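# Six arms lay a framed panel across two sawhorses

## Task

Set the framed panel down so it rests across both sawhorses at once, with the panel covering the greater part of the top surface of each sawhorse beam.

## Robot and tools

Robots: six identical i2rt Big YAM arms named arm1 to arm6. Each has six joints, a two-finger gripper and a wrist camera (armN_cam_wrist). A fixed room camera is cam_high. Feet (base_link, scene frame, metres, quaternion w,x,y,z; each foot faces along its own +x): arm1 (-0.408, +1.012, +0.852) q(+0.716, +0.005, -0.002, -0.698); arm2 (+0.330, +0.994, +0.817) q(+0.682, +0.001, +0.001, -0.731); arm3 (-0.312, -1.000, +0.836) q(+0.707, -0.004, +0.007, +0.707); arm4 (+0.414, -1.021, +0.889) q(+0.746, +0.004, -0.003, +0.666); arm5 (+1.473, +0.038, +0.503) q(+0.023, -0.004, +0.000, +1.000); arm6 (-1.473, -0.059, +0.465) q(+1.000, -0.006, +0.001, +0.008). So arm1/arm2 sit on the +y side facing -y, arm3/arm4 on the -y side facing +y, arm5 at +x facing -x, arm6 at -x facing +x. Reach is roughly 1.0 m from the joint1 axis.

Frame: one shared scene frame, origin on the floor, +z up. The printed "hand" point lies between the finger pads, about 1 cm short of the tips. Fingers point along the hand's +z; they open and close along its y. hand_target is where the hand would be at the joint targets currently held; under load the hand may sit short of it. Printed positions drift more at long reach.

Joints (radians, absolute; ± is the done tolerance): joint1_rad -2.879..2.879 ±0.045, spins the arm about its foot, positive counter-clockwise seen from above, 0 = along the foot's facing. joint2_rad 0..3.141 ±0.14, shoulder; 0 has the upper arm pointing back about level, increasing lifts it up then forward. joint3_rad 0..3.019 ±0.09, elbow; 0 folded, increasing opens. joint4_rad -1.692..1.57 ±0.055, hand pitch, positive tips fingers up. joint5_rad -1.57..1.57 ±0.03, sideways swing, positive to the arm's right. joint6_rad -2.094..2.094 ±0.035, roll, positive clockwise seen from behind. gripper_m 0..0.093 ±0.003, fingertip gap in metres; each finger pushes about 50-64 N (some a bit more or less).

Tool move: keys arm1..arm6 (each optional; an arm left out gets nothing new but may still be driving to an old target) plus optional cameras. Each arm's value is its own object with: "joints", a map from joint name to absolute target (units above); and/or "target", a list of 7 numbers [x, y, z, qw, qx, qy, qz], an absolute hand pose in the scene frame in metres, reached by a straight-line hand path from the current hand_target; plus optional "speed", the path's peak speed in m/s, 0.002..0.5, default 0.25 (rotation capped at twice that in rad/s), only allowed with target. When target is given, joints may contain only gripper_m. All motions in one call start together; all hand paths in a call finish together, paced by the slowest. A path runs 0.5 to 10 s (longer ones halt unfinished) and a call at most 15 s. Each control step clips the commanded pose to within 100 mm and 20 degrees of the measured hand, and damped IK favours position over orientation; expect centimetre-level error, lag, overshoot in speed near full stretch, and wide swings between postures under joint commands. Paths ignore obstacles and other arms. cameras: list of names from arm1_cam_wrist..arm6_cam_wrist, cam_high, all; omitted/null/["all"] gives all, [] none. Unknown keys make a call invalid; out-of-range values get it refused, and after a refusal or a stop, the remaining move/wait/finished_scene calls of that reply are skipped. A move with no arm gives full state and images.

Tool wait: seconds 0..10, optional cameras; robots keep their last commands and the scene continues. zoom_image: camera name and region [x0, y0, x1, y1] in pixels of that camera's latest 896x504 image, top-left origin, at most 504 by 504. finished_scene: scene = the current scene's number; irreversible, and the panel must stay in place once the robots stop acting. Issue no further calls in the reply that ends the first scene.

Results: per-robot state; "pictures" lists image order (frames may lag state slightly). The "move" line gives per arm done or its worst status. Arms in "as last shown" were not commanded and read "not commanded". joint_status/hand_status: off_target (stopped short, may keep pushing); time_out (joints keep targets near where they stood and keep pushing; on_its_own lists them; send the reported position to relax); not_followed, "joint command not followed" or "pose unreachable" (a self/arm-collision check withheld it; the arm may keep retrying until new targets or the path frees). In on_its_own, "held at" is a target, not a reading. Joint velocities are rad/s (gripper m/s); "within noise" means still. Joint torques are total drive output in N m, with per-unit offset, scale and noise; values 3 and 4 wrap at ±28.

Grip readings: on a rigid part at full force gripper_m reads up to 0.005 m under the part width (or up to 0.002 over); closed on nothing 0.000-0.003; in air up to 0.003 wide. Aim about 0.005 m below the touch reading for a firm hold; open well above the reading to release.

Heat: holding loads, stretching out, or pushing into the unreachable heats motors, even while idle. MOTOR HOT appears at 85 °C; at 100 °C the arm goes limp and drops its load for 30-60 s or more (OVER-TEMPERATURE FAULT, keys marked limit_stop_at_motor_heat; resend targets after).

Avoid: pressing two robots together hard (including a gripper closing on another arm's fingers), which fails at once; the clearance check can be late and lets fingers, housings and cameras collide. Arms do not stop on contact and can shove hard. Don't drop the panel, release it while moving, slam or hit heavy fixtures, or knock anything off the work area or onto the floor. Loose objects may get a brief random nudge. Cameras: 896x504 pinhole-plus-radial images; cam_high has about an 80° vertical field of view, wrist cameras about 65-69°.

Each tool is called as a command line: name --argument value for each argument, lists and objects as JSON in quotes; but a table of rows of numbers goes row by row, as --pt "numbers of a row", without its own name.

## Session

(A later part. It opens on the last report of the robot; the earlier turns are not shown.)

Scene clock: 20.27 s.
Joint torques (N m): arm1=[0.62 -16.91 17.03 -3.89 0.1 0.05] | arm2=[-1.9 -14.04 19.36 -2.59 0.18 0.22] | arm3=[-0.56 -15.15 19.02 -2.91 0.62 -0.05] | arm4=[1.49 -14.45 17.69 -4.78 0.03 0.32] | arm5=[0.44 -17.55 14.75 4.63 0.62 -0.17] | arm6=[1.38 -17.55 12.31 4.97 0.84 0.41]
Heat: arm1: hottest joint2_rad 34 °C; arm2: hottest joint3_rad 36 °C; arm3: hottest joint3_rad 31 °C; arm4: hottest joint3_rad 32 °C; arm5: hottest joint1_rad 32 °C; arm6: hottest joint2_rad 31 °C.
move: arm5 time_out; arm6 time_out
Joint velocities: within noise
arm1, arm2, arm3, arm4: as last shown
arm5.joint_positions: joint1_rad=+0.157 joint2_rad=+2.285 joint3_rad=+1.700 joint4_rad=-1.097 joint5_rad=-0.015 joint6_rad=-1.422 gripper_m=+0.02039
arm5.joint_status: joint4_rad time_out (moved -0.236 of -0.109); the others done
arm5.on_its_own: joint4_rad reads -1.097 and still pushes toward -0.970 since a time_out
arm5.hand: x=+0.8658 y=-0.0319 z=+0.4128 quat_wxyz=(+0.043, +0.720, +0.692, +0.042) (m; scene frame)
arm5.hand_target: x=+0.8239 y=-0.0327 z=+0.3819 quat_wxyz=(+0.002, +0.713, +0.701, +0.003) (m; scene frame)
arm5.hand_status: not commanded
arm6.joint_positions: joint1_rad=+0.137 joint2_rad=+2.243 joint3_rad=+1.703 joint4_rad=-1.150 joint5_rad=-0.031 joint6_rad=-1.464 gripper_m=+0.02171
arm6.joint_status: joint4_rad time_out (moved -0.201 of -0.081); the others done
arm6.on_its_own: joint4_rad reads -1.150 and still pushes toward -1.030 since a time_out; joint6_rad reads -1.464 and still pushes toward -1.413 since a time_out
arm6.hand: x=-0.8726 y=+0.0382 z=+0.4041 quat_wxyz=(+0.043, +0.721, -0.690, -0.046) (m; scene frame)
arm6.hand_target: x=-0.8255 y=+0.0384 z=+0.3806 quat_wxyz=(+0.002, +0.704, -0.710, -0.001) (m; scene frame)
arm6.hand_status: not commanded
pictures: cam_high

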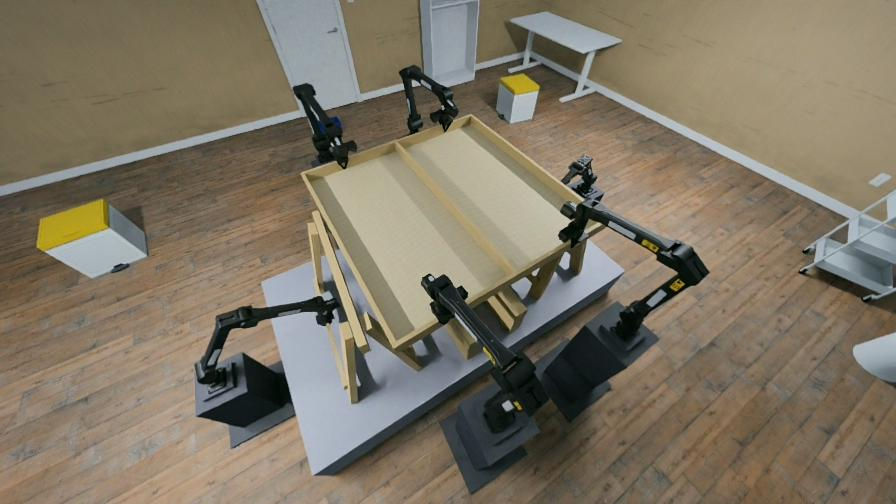

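move --arm5 '{"joints":{"joint2_rad":2.69,"joint3_rad":2.375,"joint4_rad":-1.255,"joint6_rad":-1.7}}' --arm6 '{"joints":{"joint2_rad":2.605,"joint3_rad":2.299,"joint4_rad":-1.265}}' --cameras '["cam_high","arm5_cam_wrist","arm6_cam_wrist"]'

zoom_image --camera "cam_high" --region '[280, 180, 460, 420]'

zoom_image --camera "cam_high" --region '[440, 110, 640, 310]'

Scene clock: 23.47 s.
Joint torques (N m): arm1=[0.56 -16.91 17.03 -3.88 0.1 0.06] | arm2=[-1.9 -14.04 19.37 -2.59 0.18 0.23] | arm3=[-0.62 -15.15 19.02 -2.92 0.62 -0.05] | arm4=[1.49 -14.51 17.73 -4.77 0.02 0.31] | arm5=[1.61 -19.31 17.94 5.18 -0.46 -1.4] | arm6=[1.32 -19.08 14.63 5.87 0.97 0.33]
Heat: arm1: hottest joint3_rad 36 °C; arm2: hottest joint3_rad 38 °C; arm3: hottest joint3_rad 32 °C; arm4: hottest joint3_rad 33 °C; arm5: hottest joint3_rad 33 °C; arm6: hottest joint2_rad 31 °C.
move: arm5 time_out; arm6 time_out
Joint velocities: within noise
arm1, arm2, arm3, arm4: as last shown
arm5.joint_positions: joint1_rad=+0.141 joint2_rad=+2.582 joint3_rad=+2.294 joint4_rad=-1.399 joint5_rad=+0.009 joint6_rad=-1.539 gripper_m=+0.02016
arm5.joint_status: joint4_rad time_out (moved -0.302 of -0.158); joint6_rad time_out (moved -0.117 of -0.278); the others done
arm5.on_its_own: joint4_rad reads -1.399 and still pushes toward -1.255 since a time_out; joint6_rad reads -1.539 and still pushes toward -1.700 since a time_out
arm5.hand: x=+0.7609 y=-0.0280 z=+0.4156 quat_wxyz=(+0.039, +0.683, +0.728, +0.050) (m; scene frame)
arm5.hand_target: x=+0.7232 y=-0.0436 z=+0.3647 quat_wxyz=(+0.003, +0.618, +0.786, +0.003) (m; scene frame)
arm5.hand_status: not commanded
arm6.joint_positions: joint1_rad=+0.138 joint2_rad=+2.507 joint3_rad=+2.209 joint4_rad=-1.408 joint5_rad=-0.034 joint6_rad=-1.456 gripper_m=+0.02073
arm6.joint_status: joint3_rad time_out (moved +0.505 of +0.596); joint4_rad time_out (moved -0.258 of -0.115); the others done
arm6.on_its_own: joint4_rad reads -1.408 and still pushes toward -1.265 since a time_out; joint6_rad reads -1.456 and still pushes toward -1.413 since a time_out
arm6.hand: x=-0.7839 y=+0.0529 z=+0.4047 quat_wxyz=(+0.048, +0.718, -0.692, -0.051) (m; scene frame)
arm6.hand_target: x=-0.7360 y=+0.0518 z=+0.3645 quat_wxyz=(+0.002, +0.704, -0.710, -0.001) (m; scene frame)
arm6.hand_status: not commanded
pictures: arm5_cam_wrist, arm6_cam_wrist, cam_high

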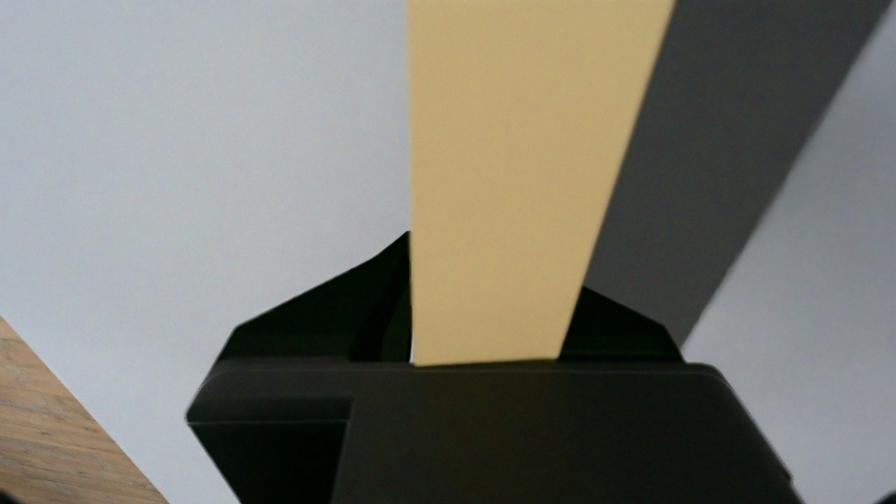

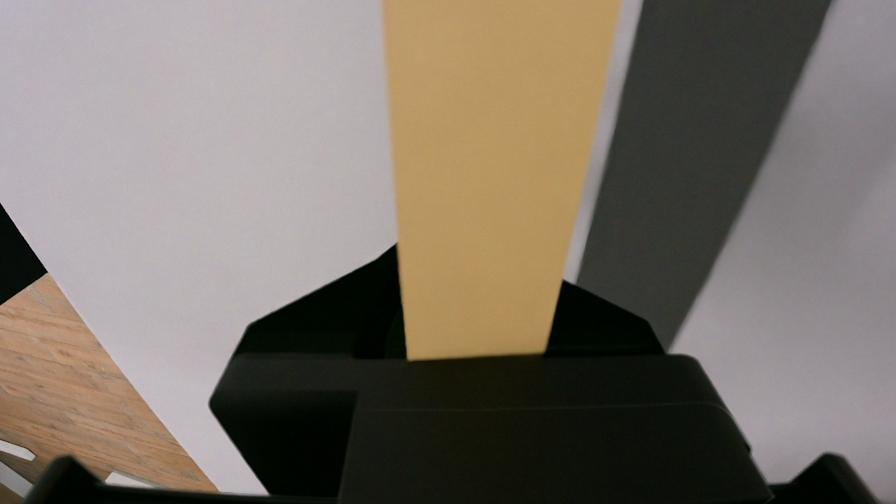

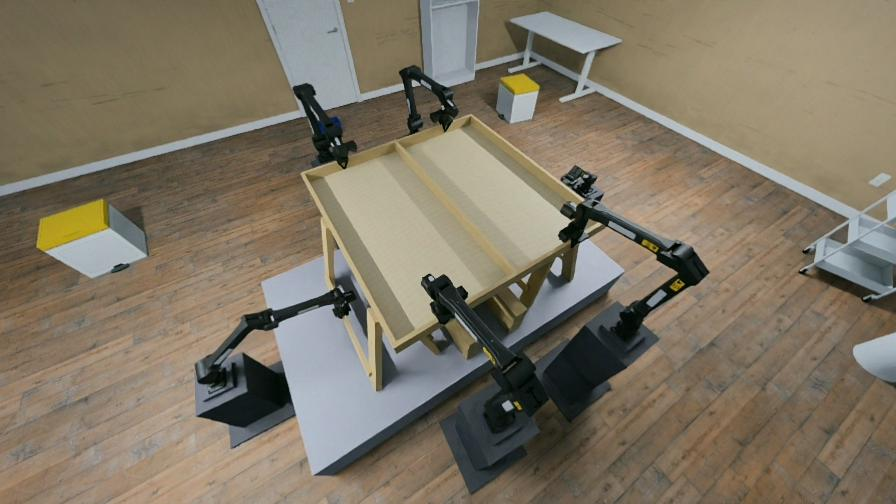

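Scaled by 2.100.

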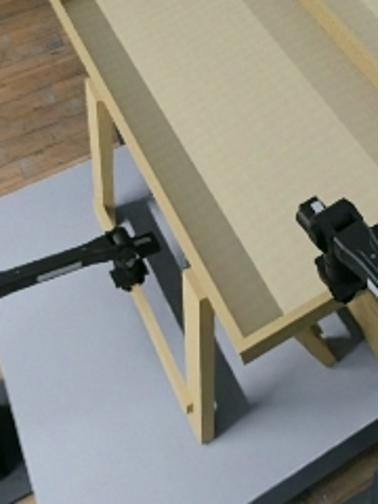

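Scaled by 2.520.

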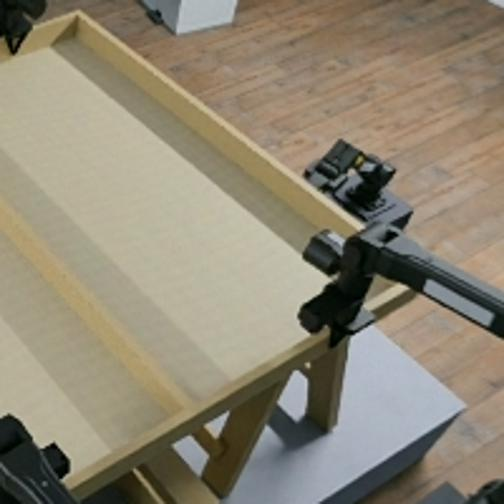

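move --arm1 '{"target":[-0.38,0.590,1.03,0,0,1,0],"speed":0.06}' --arm2 '{"target":[0.36,0.602,1.045,0,1,0,0],"speed":0.06}' --arm3 '{"target":[-0.36,-0.601,1.03,0,0,1,0],"speed":0.06}' --arm4 '{"target":[0.38,-0.587,1.03,0,1,0,0],"speed":0.06}' --cameras '[]'

move --arm1 '{"target":[-0.38,0.588,1.006,0,0,1,0],"speed":0.05}' --arm2 '{"target":[0.36,0.605,1.004,0,1,0,0],"speed":0.05}' --arm3 '{"target":[-0.36,-0.602,1.004,0,0,1,0],"speed":0.05}' --arm4 '{"target":[0.38,-0.584,1.006,0,1,0,0],"speed":0.05}'

zoom_image --camera "cam_high" --region '[280, 110, 640, 410]'

Scene clock: 26.40 s.
Joint torques (N m): arm1=[0.32 -14.68 9.61 -0.18 0.22 0.04] | arm2=[-1.79 -11.99 11.7 -0.96 0.32 0.25] | arm3=[-0.62 -15.74 9.54 -0.43 0.4 -0.06] | arm4=[1.38 -13.63 9.09 -1.35 -0.12 0.29] | arm5=[1.61 -19.37 17.87 5.22 -0.46 -1.4] | arm6=[1.38 -19.14 14.6 5.89 0.97 0.32]
Heat: arm1: hottest joint3_rad 36 °C; arm2: hottest joint3_rad 39 °C; arm3: hottest joint3_rad 32 °C; arm4: hottest joint3_rad 33 °C; arm5: hottest joint3_rad 34 °C; arm6: hottest joint2_rad 31 °C.
move: arm1 off_target; arm2 off_target; arm3 off_target; arm4 off_target
Joint velocities: within noise
arm1.joint_positions: joint1_rad=+0.051 joint2_rad=+1.492 joint3_rad=+1.217 joint4_rad=-1.320 joint5_rad=+0.005 joint6_rad=-1.508 gripper_m=+0.01785
arm1.joint_status: not commanded
arm1.hand: x=-0.3786 y=+0.5915 z=+1.0127 quat_wxyz=(-0.002, +0.007, -1.000, -0.014) (m; scene frame)
arm1.hand_target: x=-0.3801 y=+0.5903 z=+1.0297 quat_wxyz=(+0.000, +0.000, -1.000, +0.000) (m; scene frame)
arm1.hand_status: off_target (0.017 m and 1.8 deg from the pose sent, 0.050 m and 2.9 deg at the start)
arm2.joint_positions: joint1_rad=+0.154 joint2_rad=+1.412 joint3_rad=+1.215 joint4_rad=-1.435 joint5_rad=-0.003 joint6_rad=+1.621 gripper_m=+0.01964
arm2.joint_status: not commanded
arm2.hand: x=+0.3633 y=+0.6065 z=+1.0090 quat_wxyz=(+0.032, -0.999, -0.017, +0.000) (m; scene frame)
arm2.hand_target: x=+0.3601 y=+0.6031 z=+1.0438 quat_wxyz=(+0.000, -1.000, +0.000, +0.000) (m; scene frame)
arm2.hand_status: off_target (0.036 m and 4.2 deg from the pose sent, 0.027 m and 4.3 deg at the start)
arm3.joint_positions: joint1_rad=+0.132 joint2_rad=+1.428 joint3_rad=+1.191 joint4_rad=-1.355 joint5_rad=-0.002 joint6_rad=+1.691 gripper_m=+0.01862
arm3.joint_status: not commanded
arm3.hand: x=-0.3632 y=-0.5993 z=+1.0073 quat_wxyz=(+0.002, +0.006, -1.000, +0.019) (m; scene frame)
arm3.hand_target: x=-0.3601 y=-0.6012 z=+1.0294 quat_wxyz=(+0.000, +0.000, -1.000, +0.000) (m; scene frame)
arm3.hand_status: off_target (0.023 m and 2.2 deg from the pose sent, 0.055 m and 4.5 deg at the start)
arm4.joint_positions: joint1_rad=+0.189 joint2_rad=+1.571 joint3_rad=+1.195 joint4_rad=-1.209 joint5_rad=+0.001 joint6_rad=-1.516 gripper_m=+0.01983
arm4.joint_status: not commanded
arm4.hand: x=+0.3809 y=-0.5817 z=+1.0140 quat_wxyz=(+0.002, +1.000, +0.010, +0.000) (m; scene frame)
arm4.hand_target: x=+0.3801 y=-0.5869 z=+1.0295 quat_wxyz=(+0.000, +1.000, +0.000, +0.000) (m; scene frame)
arm4.hand_status: off_target (0.017 m and 1.2 deg from the pose sent, 0.057 m and 2.2 deg at the start)
arm5, arm6: as last shown
arm5.joint_positions: joint1_rad=+0.141 joint2_rad=+2.583 joint3_rad=+2.294 joint4_rad=-1.400 joint5_rad=+0.008 joint6_rad=-1.540 gripper_m=+0.02016
arm5.on_its_own: joint4_rad reads -1.400 and still pushes toward -1.255 since a time_out; joint6_rad reads -1.540 and still pushes toward -1.700 since a time_out
arm5.hand_target: x=+0.7233 y=-0.0436 z=+0.3648 quat_wxyz=(+0.003, +0.618, +0.786, +0.003) (m; scene frame)
arm6.on_its_own: joint4_rad reads -1.408 and still pushes toward -1.265 since a time_out; joint6_rad reads -1.456 and still pushes toward -1.413 since a time_out
arm6.hand: x=-0.7840 y=+0.0529 z=+0.4046 quat_wxyz=(+0.048, +0.718, -0.692, -0.051) (m; scene frame)
arm6.hand_target: x=-0.7360 y=+0.0517 z=+0.3645 quat_wxyz=(+0.002, +0.704, -0.710, -0.001) (m; scene frame)
pictures: none
No camera images: "cameras" was empty.

Scene clock: 27.73 s.
Joint torques (N m): arm1=[0.26 -12.28 7.53 1.26 0.21 0.03] | arm2=[-1.79 -8.53 7.2 0.92 0.37 0.23] | arm3=[-0.67 -12.81 6.99 0.79 0.4 -0.07] | arm4=[1.38 -10.75 7.38 0.31 -0.1 0.28] | arm5=[1.55 -19.37 17.85 5.2 -0.46 -1.4] | arm6=[1.32 -19.19 14.58 5.9 0.97 0.32]
Heat: arm1: hottest joint3_rad 36 °C; arm2: hottest joint3_rad 38 °C; arm3: hottest joint3_rad 32 °C; arm4: hottest joint3_rad 34 °C; arm5: hottest joint3_rad 35 °C; arm6: hottest joint2_rad 31 °C.
move: arm1 done; arm2 off_target; arm3 done; arm4 done
Joint velocities: within noise
arm1.joint_positions: joint1_rad=+0.051 joint2_rad=+1.485 joint3_rad=+1.205 joint4_rad=-1.295 joint5_rad=+0.005 joint6_rad=-1.508 gripper_m=+0.01766
arm1.joint_status: not commanded
arm1.hand: x=-0.3785 y=+0.5897 z=+1.0114 quat_wxyz=(-0.002, +0.007, -1.000, -0.004) (m; scene frame)
arm1.hand_target: x=-0.3801 y=+0.5881 z=+1.0061 quat_wxyz=(+0.000, +0.000, -1.000, +0.000) (m; scene frame)
arm1.hand_status: done (0.006 m and 0.9 deg from the pose sent, 0.008 m and 1.8 deg at the start)
arm2.joint_positions: joint1_rad=+0.154 joint2_rad=+1.384 joint3_rad=+1.180 joint4_rad=-1.379 joint5_rad=-0.004 joint6_rad=+1.622 gripper_m=+0.01827
arm2.joint_status: not commanded
arm2.hand: x=+0.3636 y=+0.6056 z=+1.0061 quat_wxyz=(+0.007, -1.000, -0.017, -0.002) (m; scene frame)
arm2.hand_target: x=+0.3600 y=+0.6050 z=+1.0041 quat_wxyz=(+0.000, -1.000, +0.000, +0.000) (m; scene frame)
arm2.hand_status: off_target (0.004 m and 2.1 deg from the pose sent, 0.006 m and 4.2 deg at the start)
arm3.joint_positions: joint1_rad=+0.132 joint2_rad=+1.409 joint3_rad=+1.168 joint4_rad=-1.315 joint5_rad=-0.002 joint6_rad=+1.691 gripper_m=+0.01805
arm3.joint_status: not commanded
arm3.hand: x=-0.3634 y=-0.5982 z=+1.0060 quat_wxyz=(+0.005, +0.006, -1.000, +0.001) (m; scene frame)
arm3.hand_target: x=-0.3601 y=-0.6020 z=+1.0040 quat_wxyz=(+0.000, +0.000, -1.000, +0.000) (m; scene frame)
arm3.hand_status: done (0.006 m and 0.8 deg from the pose sent, 0.005 m and 2.3 deg at the start)
arm4.joint_positions: joint1_rad=+0.189 joint2_rad=+1.566 joint3_rad=+1.186 joint4_rad=-1.189 joint5_rad=+0.000 joint6_rad=-1.516 gripper_m=+0.01931
arm4.joint_status: not commanded
arm4.hand: x=+0.3807 y=-0.5806 z=+1.0124 quat_wxyz=(-0.005, +1.000, +0.010, +0.000) (m; scene frame)
arm4.hand_target: x=+0.3801 y=-0.5840 z=+1.0061 quat_wxyz=(+0.000, +1.000, +0.000, +0.000) (m; scene frame)
arm4.hand_status: done (0.007 m and 1.3 deg from the pose sent, 0.008 m and 1.2 deg at the start)
arm5, arm6: as last shown
arm5.on_its_own: joint4_rad reads -1.400 and still pushes toward -1.255 since a time_out; joint6_rad reads -1.540 and still pushes toward -1.700 since a time_out
arm5.hand: x=+0.7610 y=-0.0280 z=+0.4153 quat_wxyz=(+0.039, +0.683, +0.728, +0.050) (m; scene frame)
arm5.hand_target: x=+0.7233 y=-0.0436 z=+0.3647 quat_wxyz=(+0.003, +0.618, +0.786, +0.003) (m; scene frame)
arm6.on_its_own: joint4_rad reads -1.408 and still pushes toward -1.265 since a time_out; joint6_rad reads -1.456 and still pushes toward -1.413 since a time_out
arm6.hand_target: x=-0.7359 y=+0.0517 z=+0.3646 quat_wxyz=(+0.002, +0.704, -0.710, -0.001) (m; scene frame)
pictures: arm1_cam_wrist, arm2_cam_wrist, arm3_cam_wrist, arm4_cam_wrist, arm5_cam_wrist, arm6_cam_wrist, cam_high

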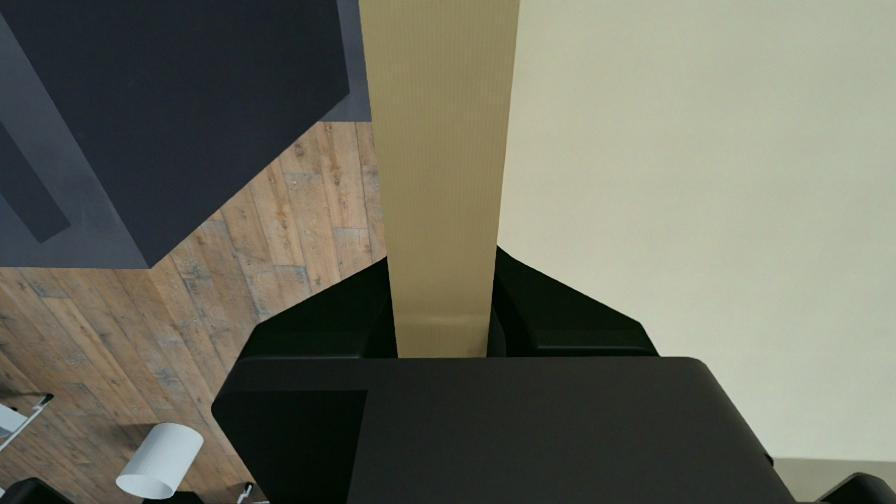

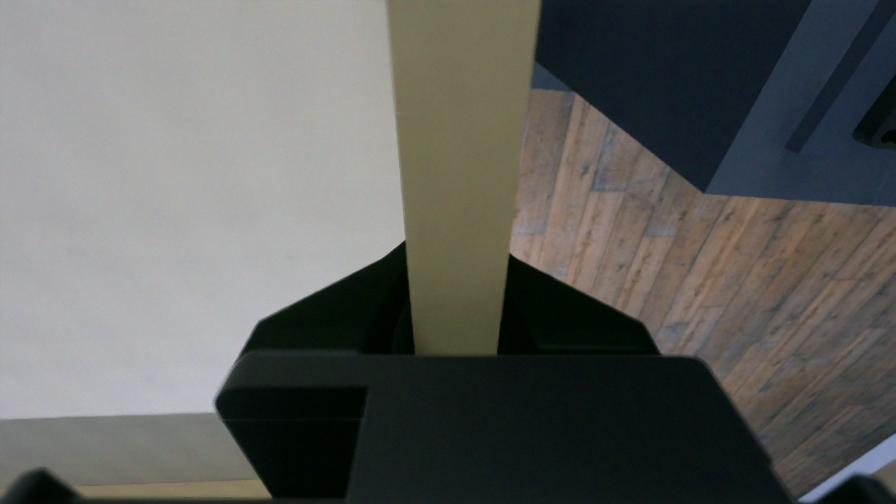

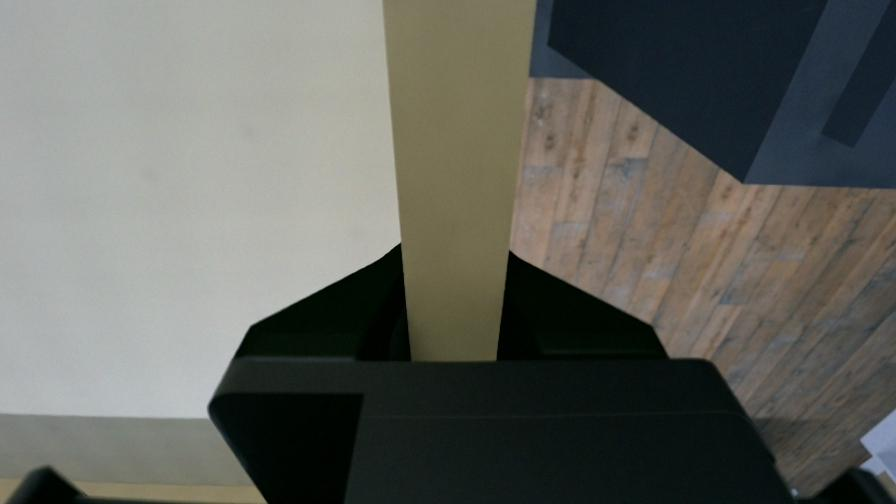

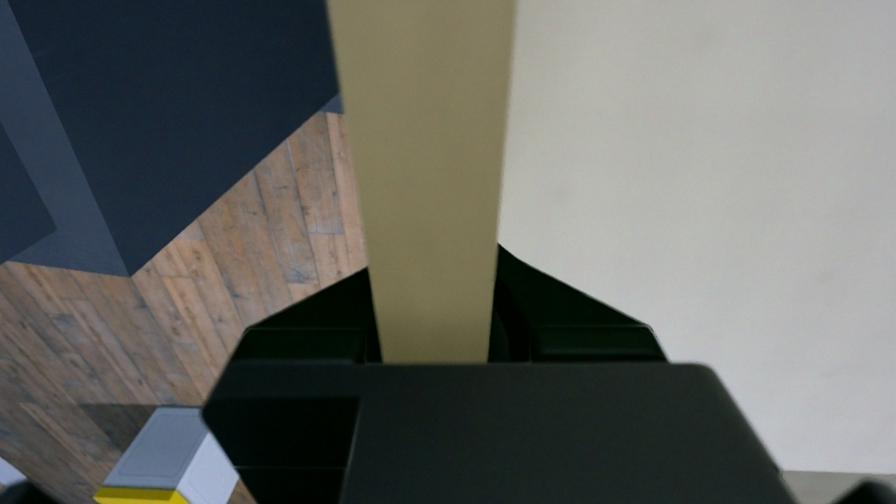

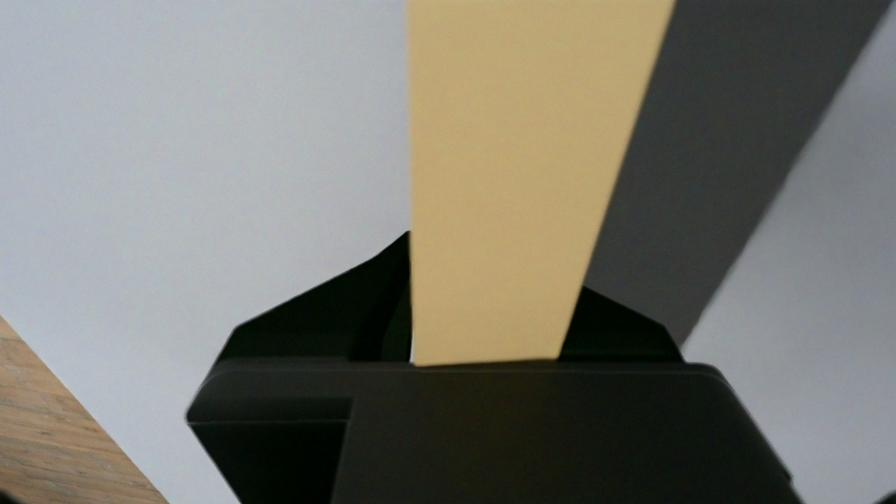

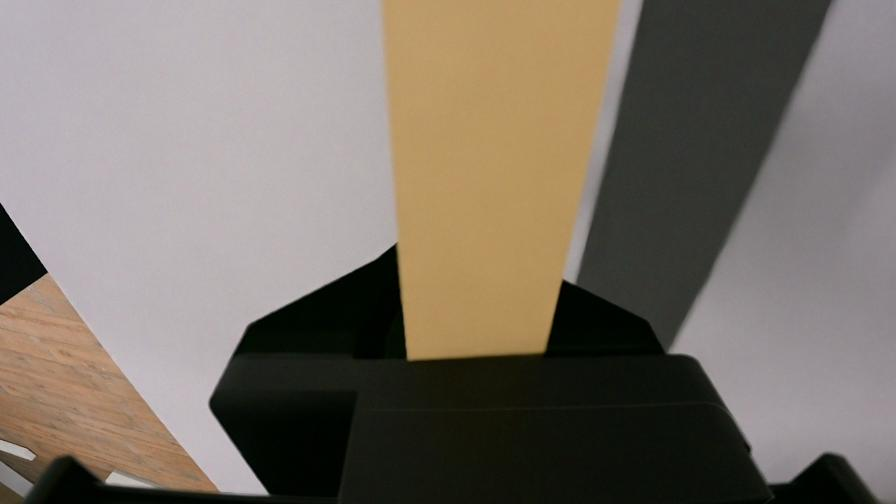

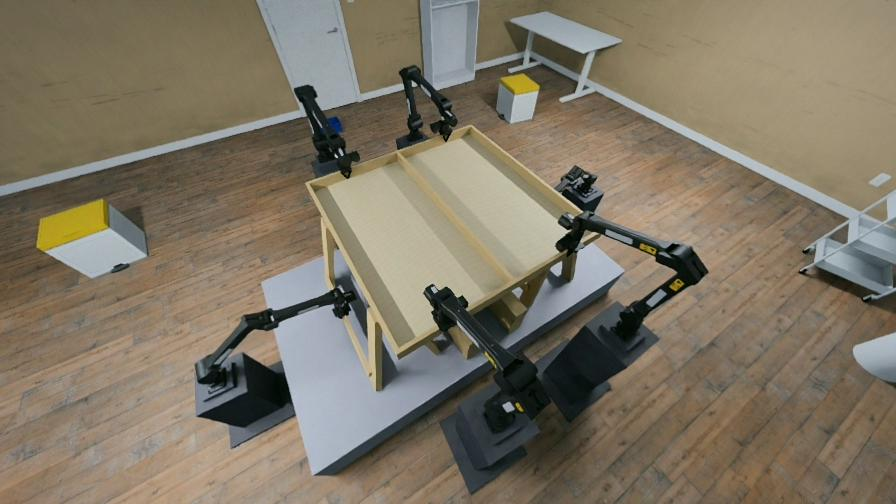

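Scaled by 1.400.

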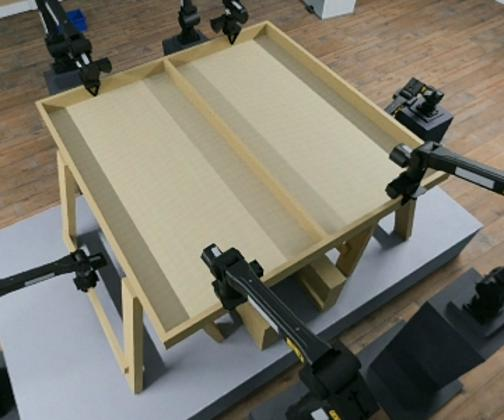

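move --arm1 '{"joints":{"gripper_m":0.05}}' --arm2 '{"joints":{"gripper_m":0.05}}' --arm3 '{"joints":{"gripper_m":0.05}}' --arm4 '{"joints":{"gripper_m":0.05}}' --arm5 '{"joints":{"gripper_m":0.09,"joint4_rad":-1.4,"joint6_rad":-1.54,"joint3_rad":2.294}}' --arm6 '{"joints":{"gripper_m":0.09,"joint4_rad":-1.408,"joint3_rad":2.21}}' --cameras '[]'

move --arm1 '{"target":[-0.38,0.596,1.07,0,0,1,0],"speed":0.12}' --arm2 '{"target":[0.36,0.606,1.07,0,1,0,0],"speed":0.12}' --arm3 '{"target":[-0.36,-0.601,1.07,0,0,1,0],"speed":0.12}' --arm4 '{"target":[0.38,-0.585,1.07,0,1,0,0],"speed":0.12}' --arm5 '{"target":[0.77,-0.028,0.53,0,0.7,0.713,0],"speed":0.15}' --arm6 '{"target":[-0.79,0.053,0.53,0,0.718,-0.692,0],"speed":0.15}' --cameras '["cam_high","arm5_cam_wrist","arm6_cam_wrist"]'

Scene clock: 29.07 s.
Joint torques (N m): arm1=[0.26 -12.28 8.16 1.01 0.09 0] | arm2=[-1.85 -8.53 7.49 0.61 0.3 0.07] | arm3=[-0.62 -12.75 7.94 0.76 0.14 -0.07] | arm4=[1.32 -10.52 7.49 0.21 -0.11 0.14] | arm5=[1.26 -20.31 9.51 -0.32 -0.07 0.13] | arm6=[1.32 -20.31 6.04 -0.42 0.27 -0.05]
Heat: arm1: hottest joint3_rad 36 °C; arm2: hottest joint3_rad 38 °C; arm3: hottest joint3_rad 32 °C; arm4: hottest joint3_rad 34 °C; arm5: hottest joint3_rad 35 °C; arm6: hottest joint2_rad 31 °C.
move: arm1 done; arm2 done; arm3 done; arm4 done; arm5 done; arm6 done
Joint velocities: within noise
arm1.joint_positions: joint1_rad=+0.051 joint2_rad=+1.485 joint3_rad=+1.196 joint4_rad=-1.289 joint5_rad=+0.008 joint6_rad=-1.505 gripper_m=+0.04994
arm1.joint_status: all done
arm1.hand: x=-0.3793 y=+0.5913 z=+1.0080 quat_wxyz=(-0.001, +0.005, -1.000, -0.005) (m; scene frame)
arm1.hand_target: x=-0.3800 y=+0.5882 z=+1.0060 quat_wxyz=(+0.000, +0.000, -1.000, +0.000) (m; scene frame)
arm1.hand_status: not commanded
arm2.joint_positions: joint1_rad=+0.154 joint2_rad=+1.384 joint3_rad=+1.177 joint4_rad=-1.369 joint5_rad=-0.002 joint6_rad=+1.639 gripper_m=+0.04991
arm2.joint_status: all done
arm2.hand: x=+0.3634 y=+0.6043 z=+1.0048 quat_wxyz=(+0.004, -1.000, -0.009, -0.001) (m; scene frame)
arm2.hand_target: x=+0.3601 y=+0.6051 z=+1.0040 quat_wxyz=(+0.000, -1.000, +0.000, +0.000) (m; scene frame)
arm2.hand_status: not commanded
arm3.joint_positions: joint1_rad=+0.132 joint2_rad=+1.409 joint3_rad=+1.156 joint4_rad=-1.315 joint5_rad=+0.005 joint6_rad=+1.691 gripper_m=+0.04993
arm3.joint_status: all done
arm3.hand: x=-0.3618 y=-0.6021 z=+1.0017 quat_wxyz=(+0.001, +0.006, -1.000, +0.006) (m; scene frame)
arm3.hand_target: x=-0.3601 y=-0.6020 z=+1.0040 quat_wxyz=(+0.000, +0.000, -1.000, +0.000) (m; scene frame)
arm3.hand_status: not commanded
arm4.joint_positions: joint1_rad=+0.189 joint2_rad=+1.567 joint3_rad=+1.184 joint4_rad=-1.188 joint5_rad=+0.001 joint6_rad=-1.503 gripper_m=+0.04995
arm4.joint_status: all done
arm4.hand: x=+0.3808 y=-0.5808 z=+1.0116 quat_wxyz=(-0.005, +1.000, +0.004, +0.000) (m; scene frame)
arm4.hand_target: x=+0.3801 y=-0.5839 z=+1.0061 quat_wxyz=(+0.000, +1.000, +0.000, +0.000) (m; scene frame)
arm4.hand_status: not commanded
arm5.joint_positions: joint1_rad=+0.146 joint2_rad=+2.592 joint3_rad=+2.309 joint4_rad=-1.385 joint5_rad=+0.000 joint6_rad=-1.551 gripper_m=+0.08990
arm5.joint_status: all done
arm5.hand: x=+0.7546 y=-0.0332 z=+0.4138 quat_wxyz=(+0.036, +0.678, +0.733, +0.039) (m; scene frame)
arm5.hand_target: x=+0.7892 y=-0.0364 z=+0.3427 quat_wxyz=(+0.076, +0.674, +0.729, +0.088) (m; scene frame)
arm5.hand_status: not commanded
arm6.joint_positions: joint1_rad=+0.137 joint2_rad=+2.518 joint3_rad=+2.228 joint4_rad=-1.393 joint5_rad=-0.017 joint6_rad=-1.419 gripper_m=+0.08993
arm6.joint_status: all done
arm6.hand: x=-0.7753 y=+0.0508 z=+0.4029 quat_wxyz=(+0.045, +0.706, -0.706, -0.037) (m; scene frame)
arm6.hand_target: x=-0.8041 y=+0.0412 z=+0.3395 quat_wxyz=(+0.095, +0.698, -0.706, -0.070) (m; scene frame)
arm6.hand_status: not commanded
pictures: none
No camera images: "cameras" was empty.

Scene clock: 31.20 s.
Joint torques (N m): arm1=[0.5 -13.45 11.88 -0.18 0.08 0] | arm2=[-1.73 -8.88 12.26 -0.14 0.3 0.08] | arm3=[-0.62 -12.69 12.45 -0.02 0.11 -0.06] | arm4=[1.44 -12.51 13.03 -1.26 -0.12 0.13] | arm5=[0.15 -26.11 10.25 0.57 -0.11 0.18] | arm6=[2.14 -28.1 8.81 0.03 -0.03 -0.19]
Heat: arm1: hottest joint3_rad 36 °C; arm2: hottest joint3_rad 38 °C; arm3: hottest joint3_rad 32 °C; arm4: hottest joint3_rad 34 °C; arm5: hottest joint3_rad 35 °C; arm6: hottest joint2_rad 31 °C.
move: arm1 off_target; arm2 off_target; arm3 off_target; arm4 off_target; arm5 done; arm6 off_target
Joint velocities: within noise
arm1.joint_positions: joint1_rad=+0.051 joint2_rad=+1.447 joint3_rad=+1.257 joint4_rad=-1.425 joint5_rad=+0.008 joint6_rad=-1.502 gripper_m=+0.04995
arm1.joint_status: not commanded
arm1.hand: x=-0.3808 y=+0.6061 z=+1.0460 quat_wxyz=(+0.001, +0.004, -1.000, -0.024) (m; scene frame)
arm1.hand_target: x=-0.3800 y=+0.5968 z=+1.0698 quat_wxyz=(+0.000, +0.000, -1.000, +0.000) (m; scene frame)
arm1.hand_status: off_target (0.026 m and 2.7 deg from the pose sent, 0.062 m and 0.8 deg at the start)
arm2.joint_positions: joint1_rad=+0.154 joint2_rad=+1.365 joint3_rad=+1.263 joint4_rad=-1.526 joint5_rad=-0.002 joint6_rad=+1.640 gripper_m=+0.04991
arm2.joint_status: not commanded
arm2.hand: x=+0.3622 y=+0.6181 z=+1.0450 quat_wxyz=(+0.029, -1.000, -0.008, +0.001) (m; scene frame)
arm2.hand_target: x=+0.3600 y=+0.6072 z=+1.0699 quat_wxyz=(+0.000, -1.000, +0.000, +0.000) (m; scene frame)
arm2.hand_status: off_target (0.028 m and 3.5 deg from the pose sent, 0.065 m and 1.1 deg at the start)
arm3.joint_positions: joint1_rad=+0.132 joint2_rad=+1.381 joint3_rad=+1.248 joint4_rad=-1.473 joint5_rad=+0.005 joint6_rad=+1.691 gripper_m=+0.04995
arm3.joint_status: not commanded
arm3.hand: x=-0.3600 y=-0.6127 z=+1.0466 quat_wxyz=(-0.002, +0.006, -1.000, +0.025) (m; scene frame)
arm3.hand_target: x=-0.3599 y=-0.6020 z=+1.0698 quat_wxyz=(+0.000, +0.000, -1.000, +0.000) (m; scene frame)
arm3.hand_status: off_target (0.026 m and 3.0 deg from the pose sent, 0.068 m and 0.9 deg at the start)
arm4.joint_positions: joint1_rad=+0.189 joint2_rad=+1.537 joint3_rad=+1.228 joint4_rad=-1.319 joint5_rad=+0.001 joint6_rad=-1.502 gripper_m=+0.05000
arm4.joint_status: not commanded
arm4.hand: x=+0.3821 y=-0.5970 z=+1.0402 quat_wxyz=(+0.024, +1.000, +0.004, +0.002) (m; scene frame)
arm4.hand_target: x=+0.3802 y=-0.5861 z=+1.0697 quat_wxyz=(+0.000, +1.000, +0.000, +0.000) (m; scene frame)
arm4.hand_status: off_target (0.032 m and 2.8 deg from the pose sent, 0.059 m and 0.7 deg at the start)
arm5.joint_positions: joint1_rad=+0.146 joint2_rad=+2.317 joint3_rad=+2.126 joint4_rad=-1.358 joint5_rad=+0.000 joint6_rad=-1.509 gripper_m=+0.08992
arm5.joint_status: not commanded
arm5.hand: x=+0.7672 y=-0.0317 z=+0.5391 quat_wxyz=(-0.004, +0.694, +0.720, -0.005) (m; scene frame)
arm5.hand_target: x=+0.7700 y=-0.0280 z=+0.5302 quat_wxyz=(+0.000, +0.701, +0.714, +0.000) (m; scene frame)
arm5.hand_status: done (0.010 m and 1.3 deg from the pose sent, 0.117 m and 7.0 deg at the start)
arm6.joint_positions: joint1_rad=+0.137 joint2_rad=+2.280 joint3_rad=+2.075 joint4_rad=-1.390 joint5_rad=-0.010 joint6_rad=-1.438 gripper_m=+0.08995
arm6.joint_status: not commanded
arm6.hand: x=-0.7939 y=+0.0478 z=+0.5096 quat_wxyz=(+0.012, +0.714, -0.700, -0.009) (m; scene frame)
arm6.hand_target: x=-0.7903 y=+0.0528 z=+0.5299 quat_wxyz=(+0.000, +0.720, -0.694, +0.000) (m; scene frame)
arm6.hand_status: off_target (0.021 m and 1.9 deg from the pose sent, 0.128 m and 7.0 deg at the start)
pictures: arm5_cam_wrist, arm6_cam_wrist, cam_high

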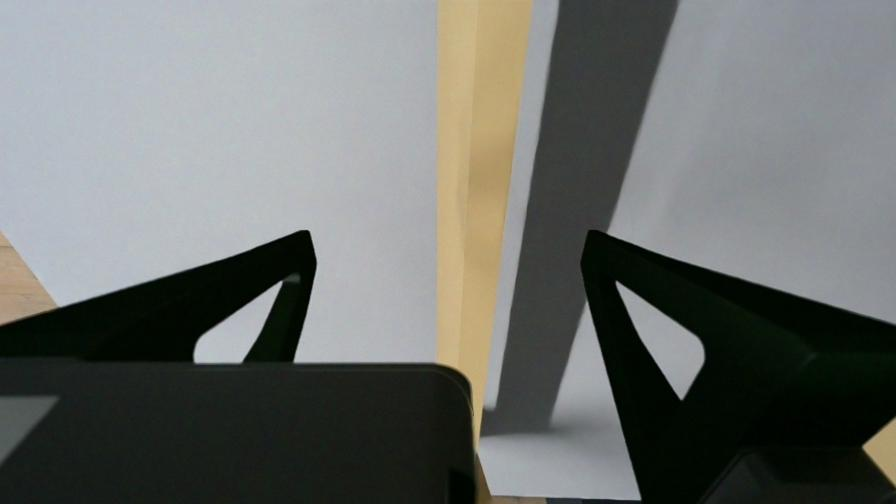

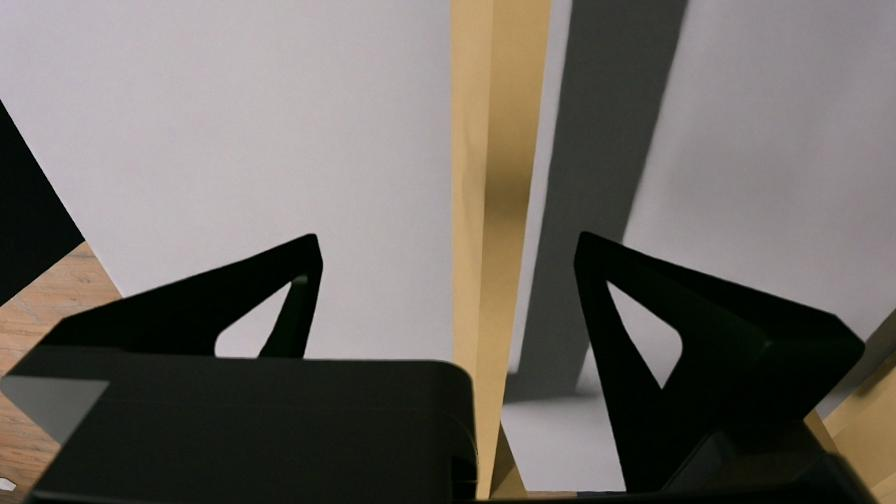

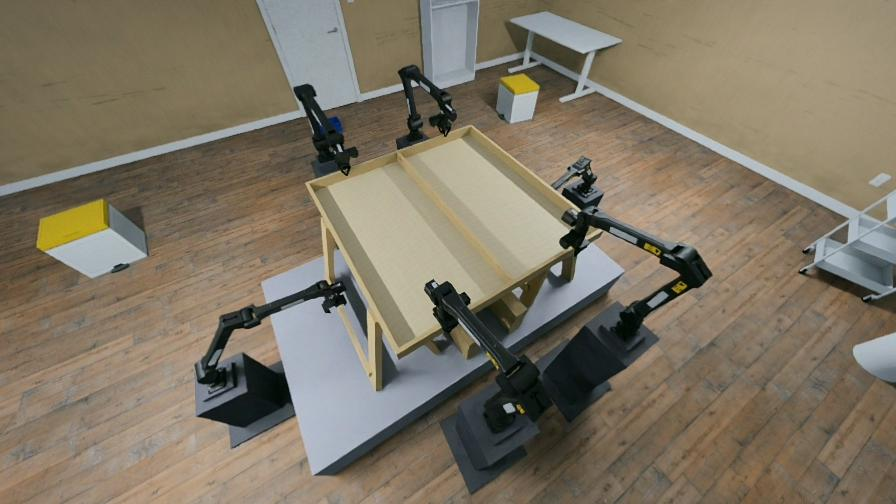

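finished_scene --scene 2

The scene is finished: the task was done.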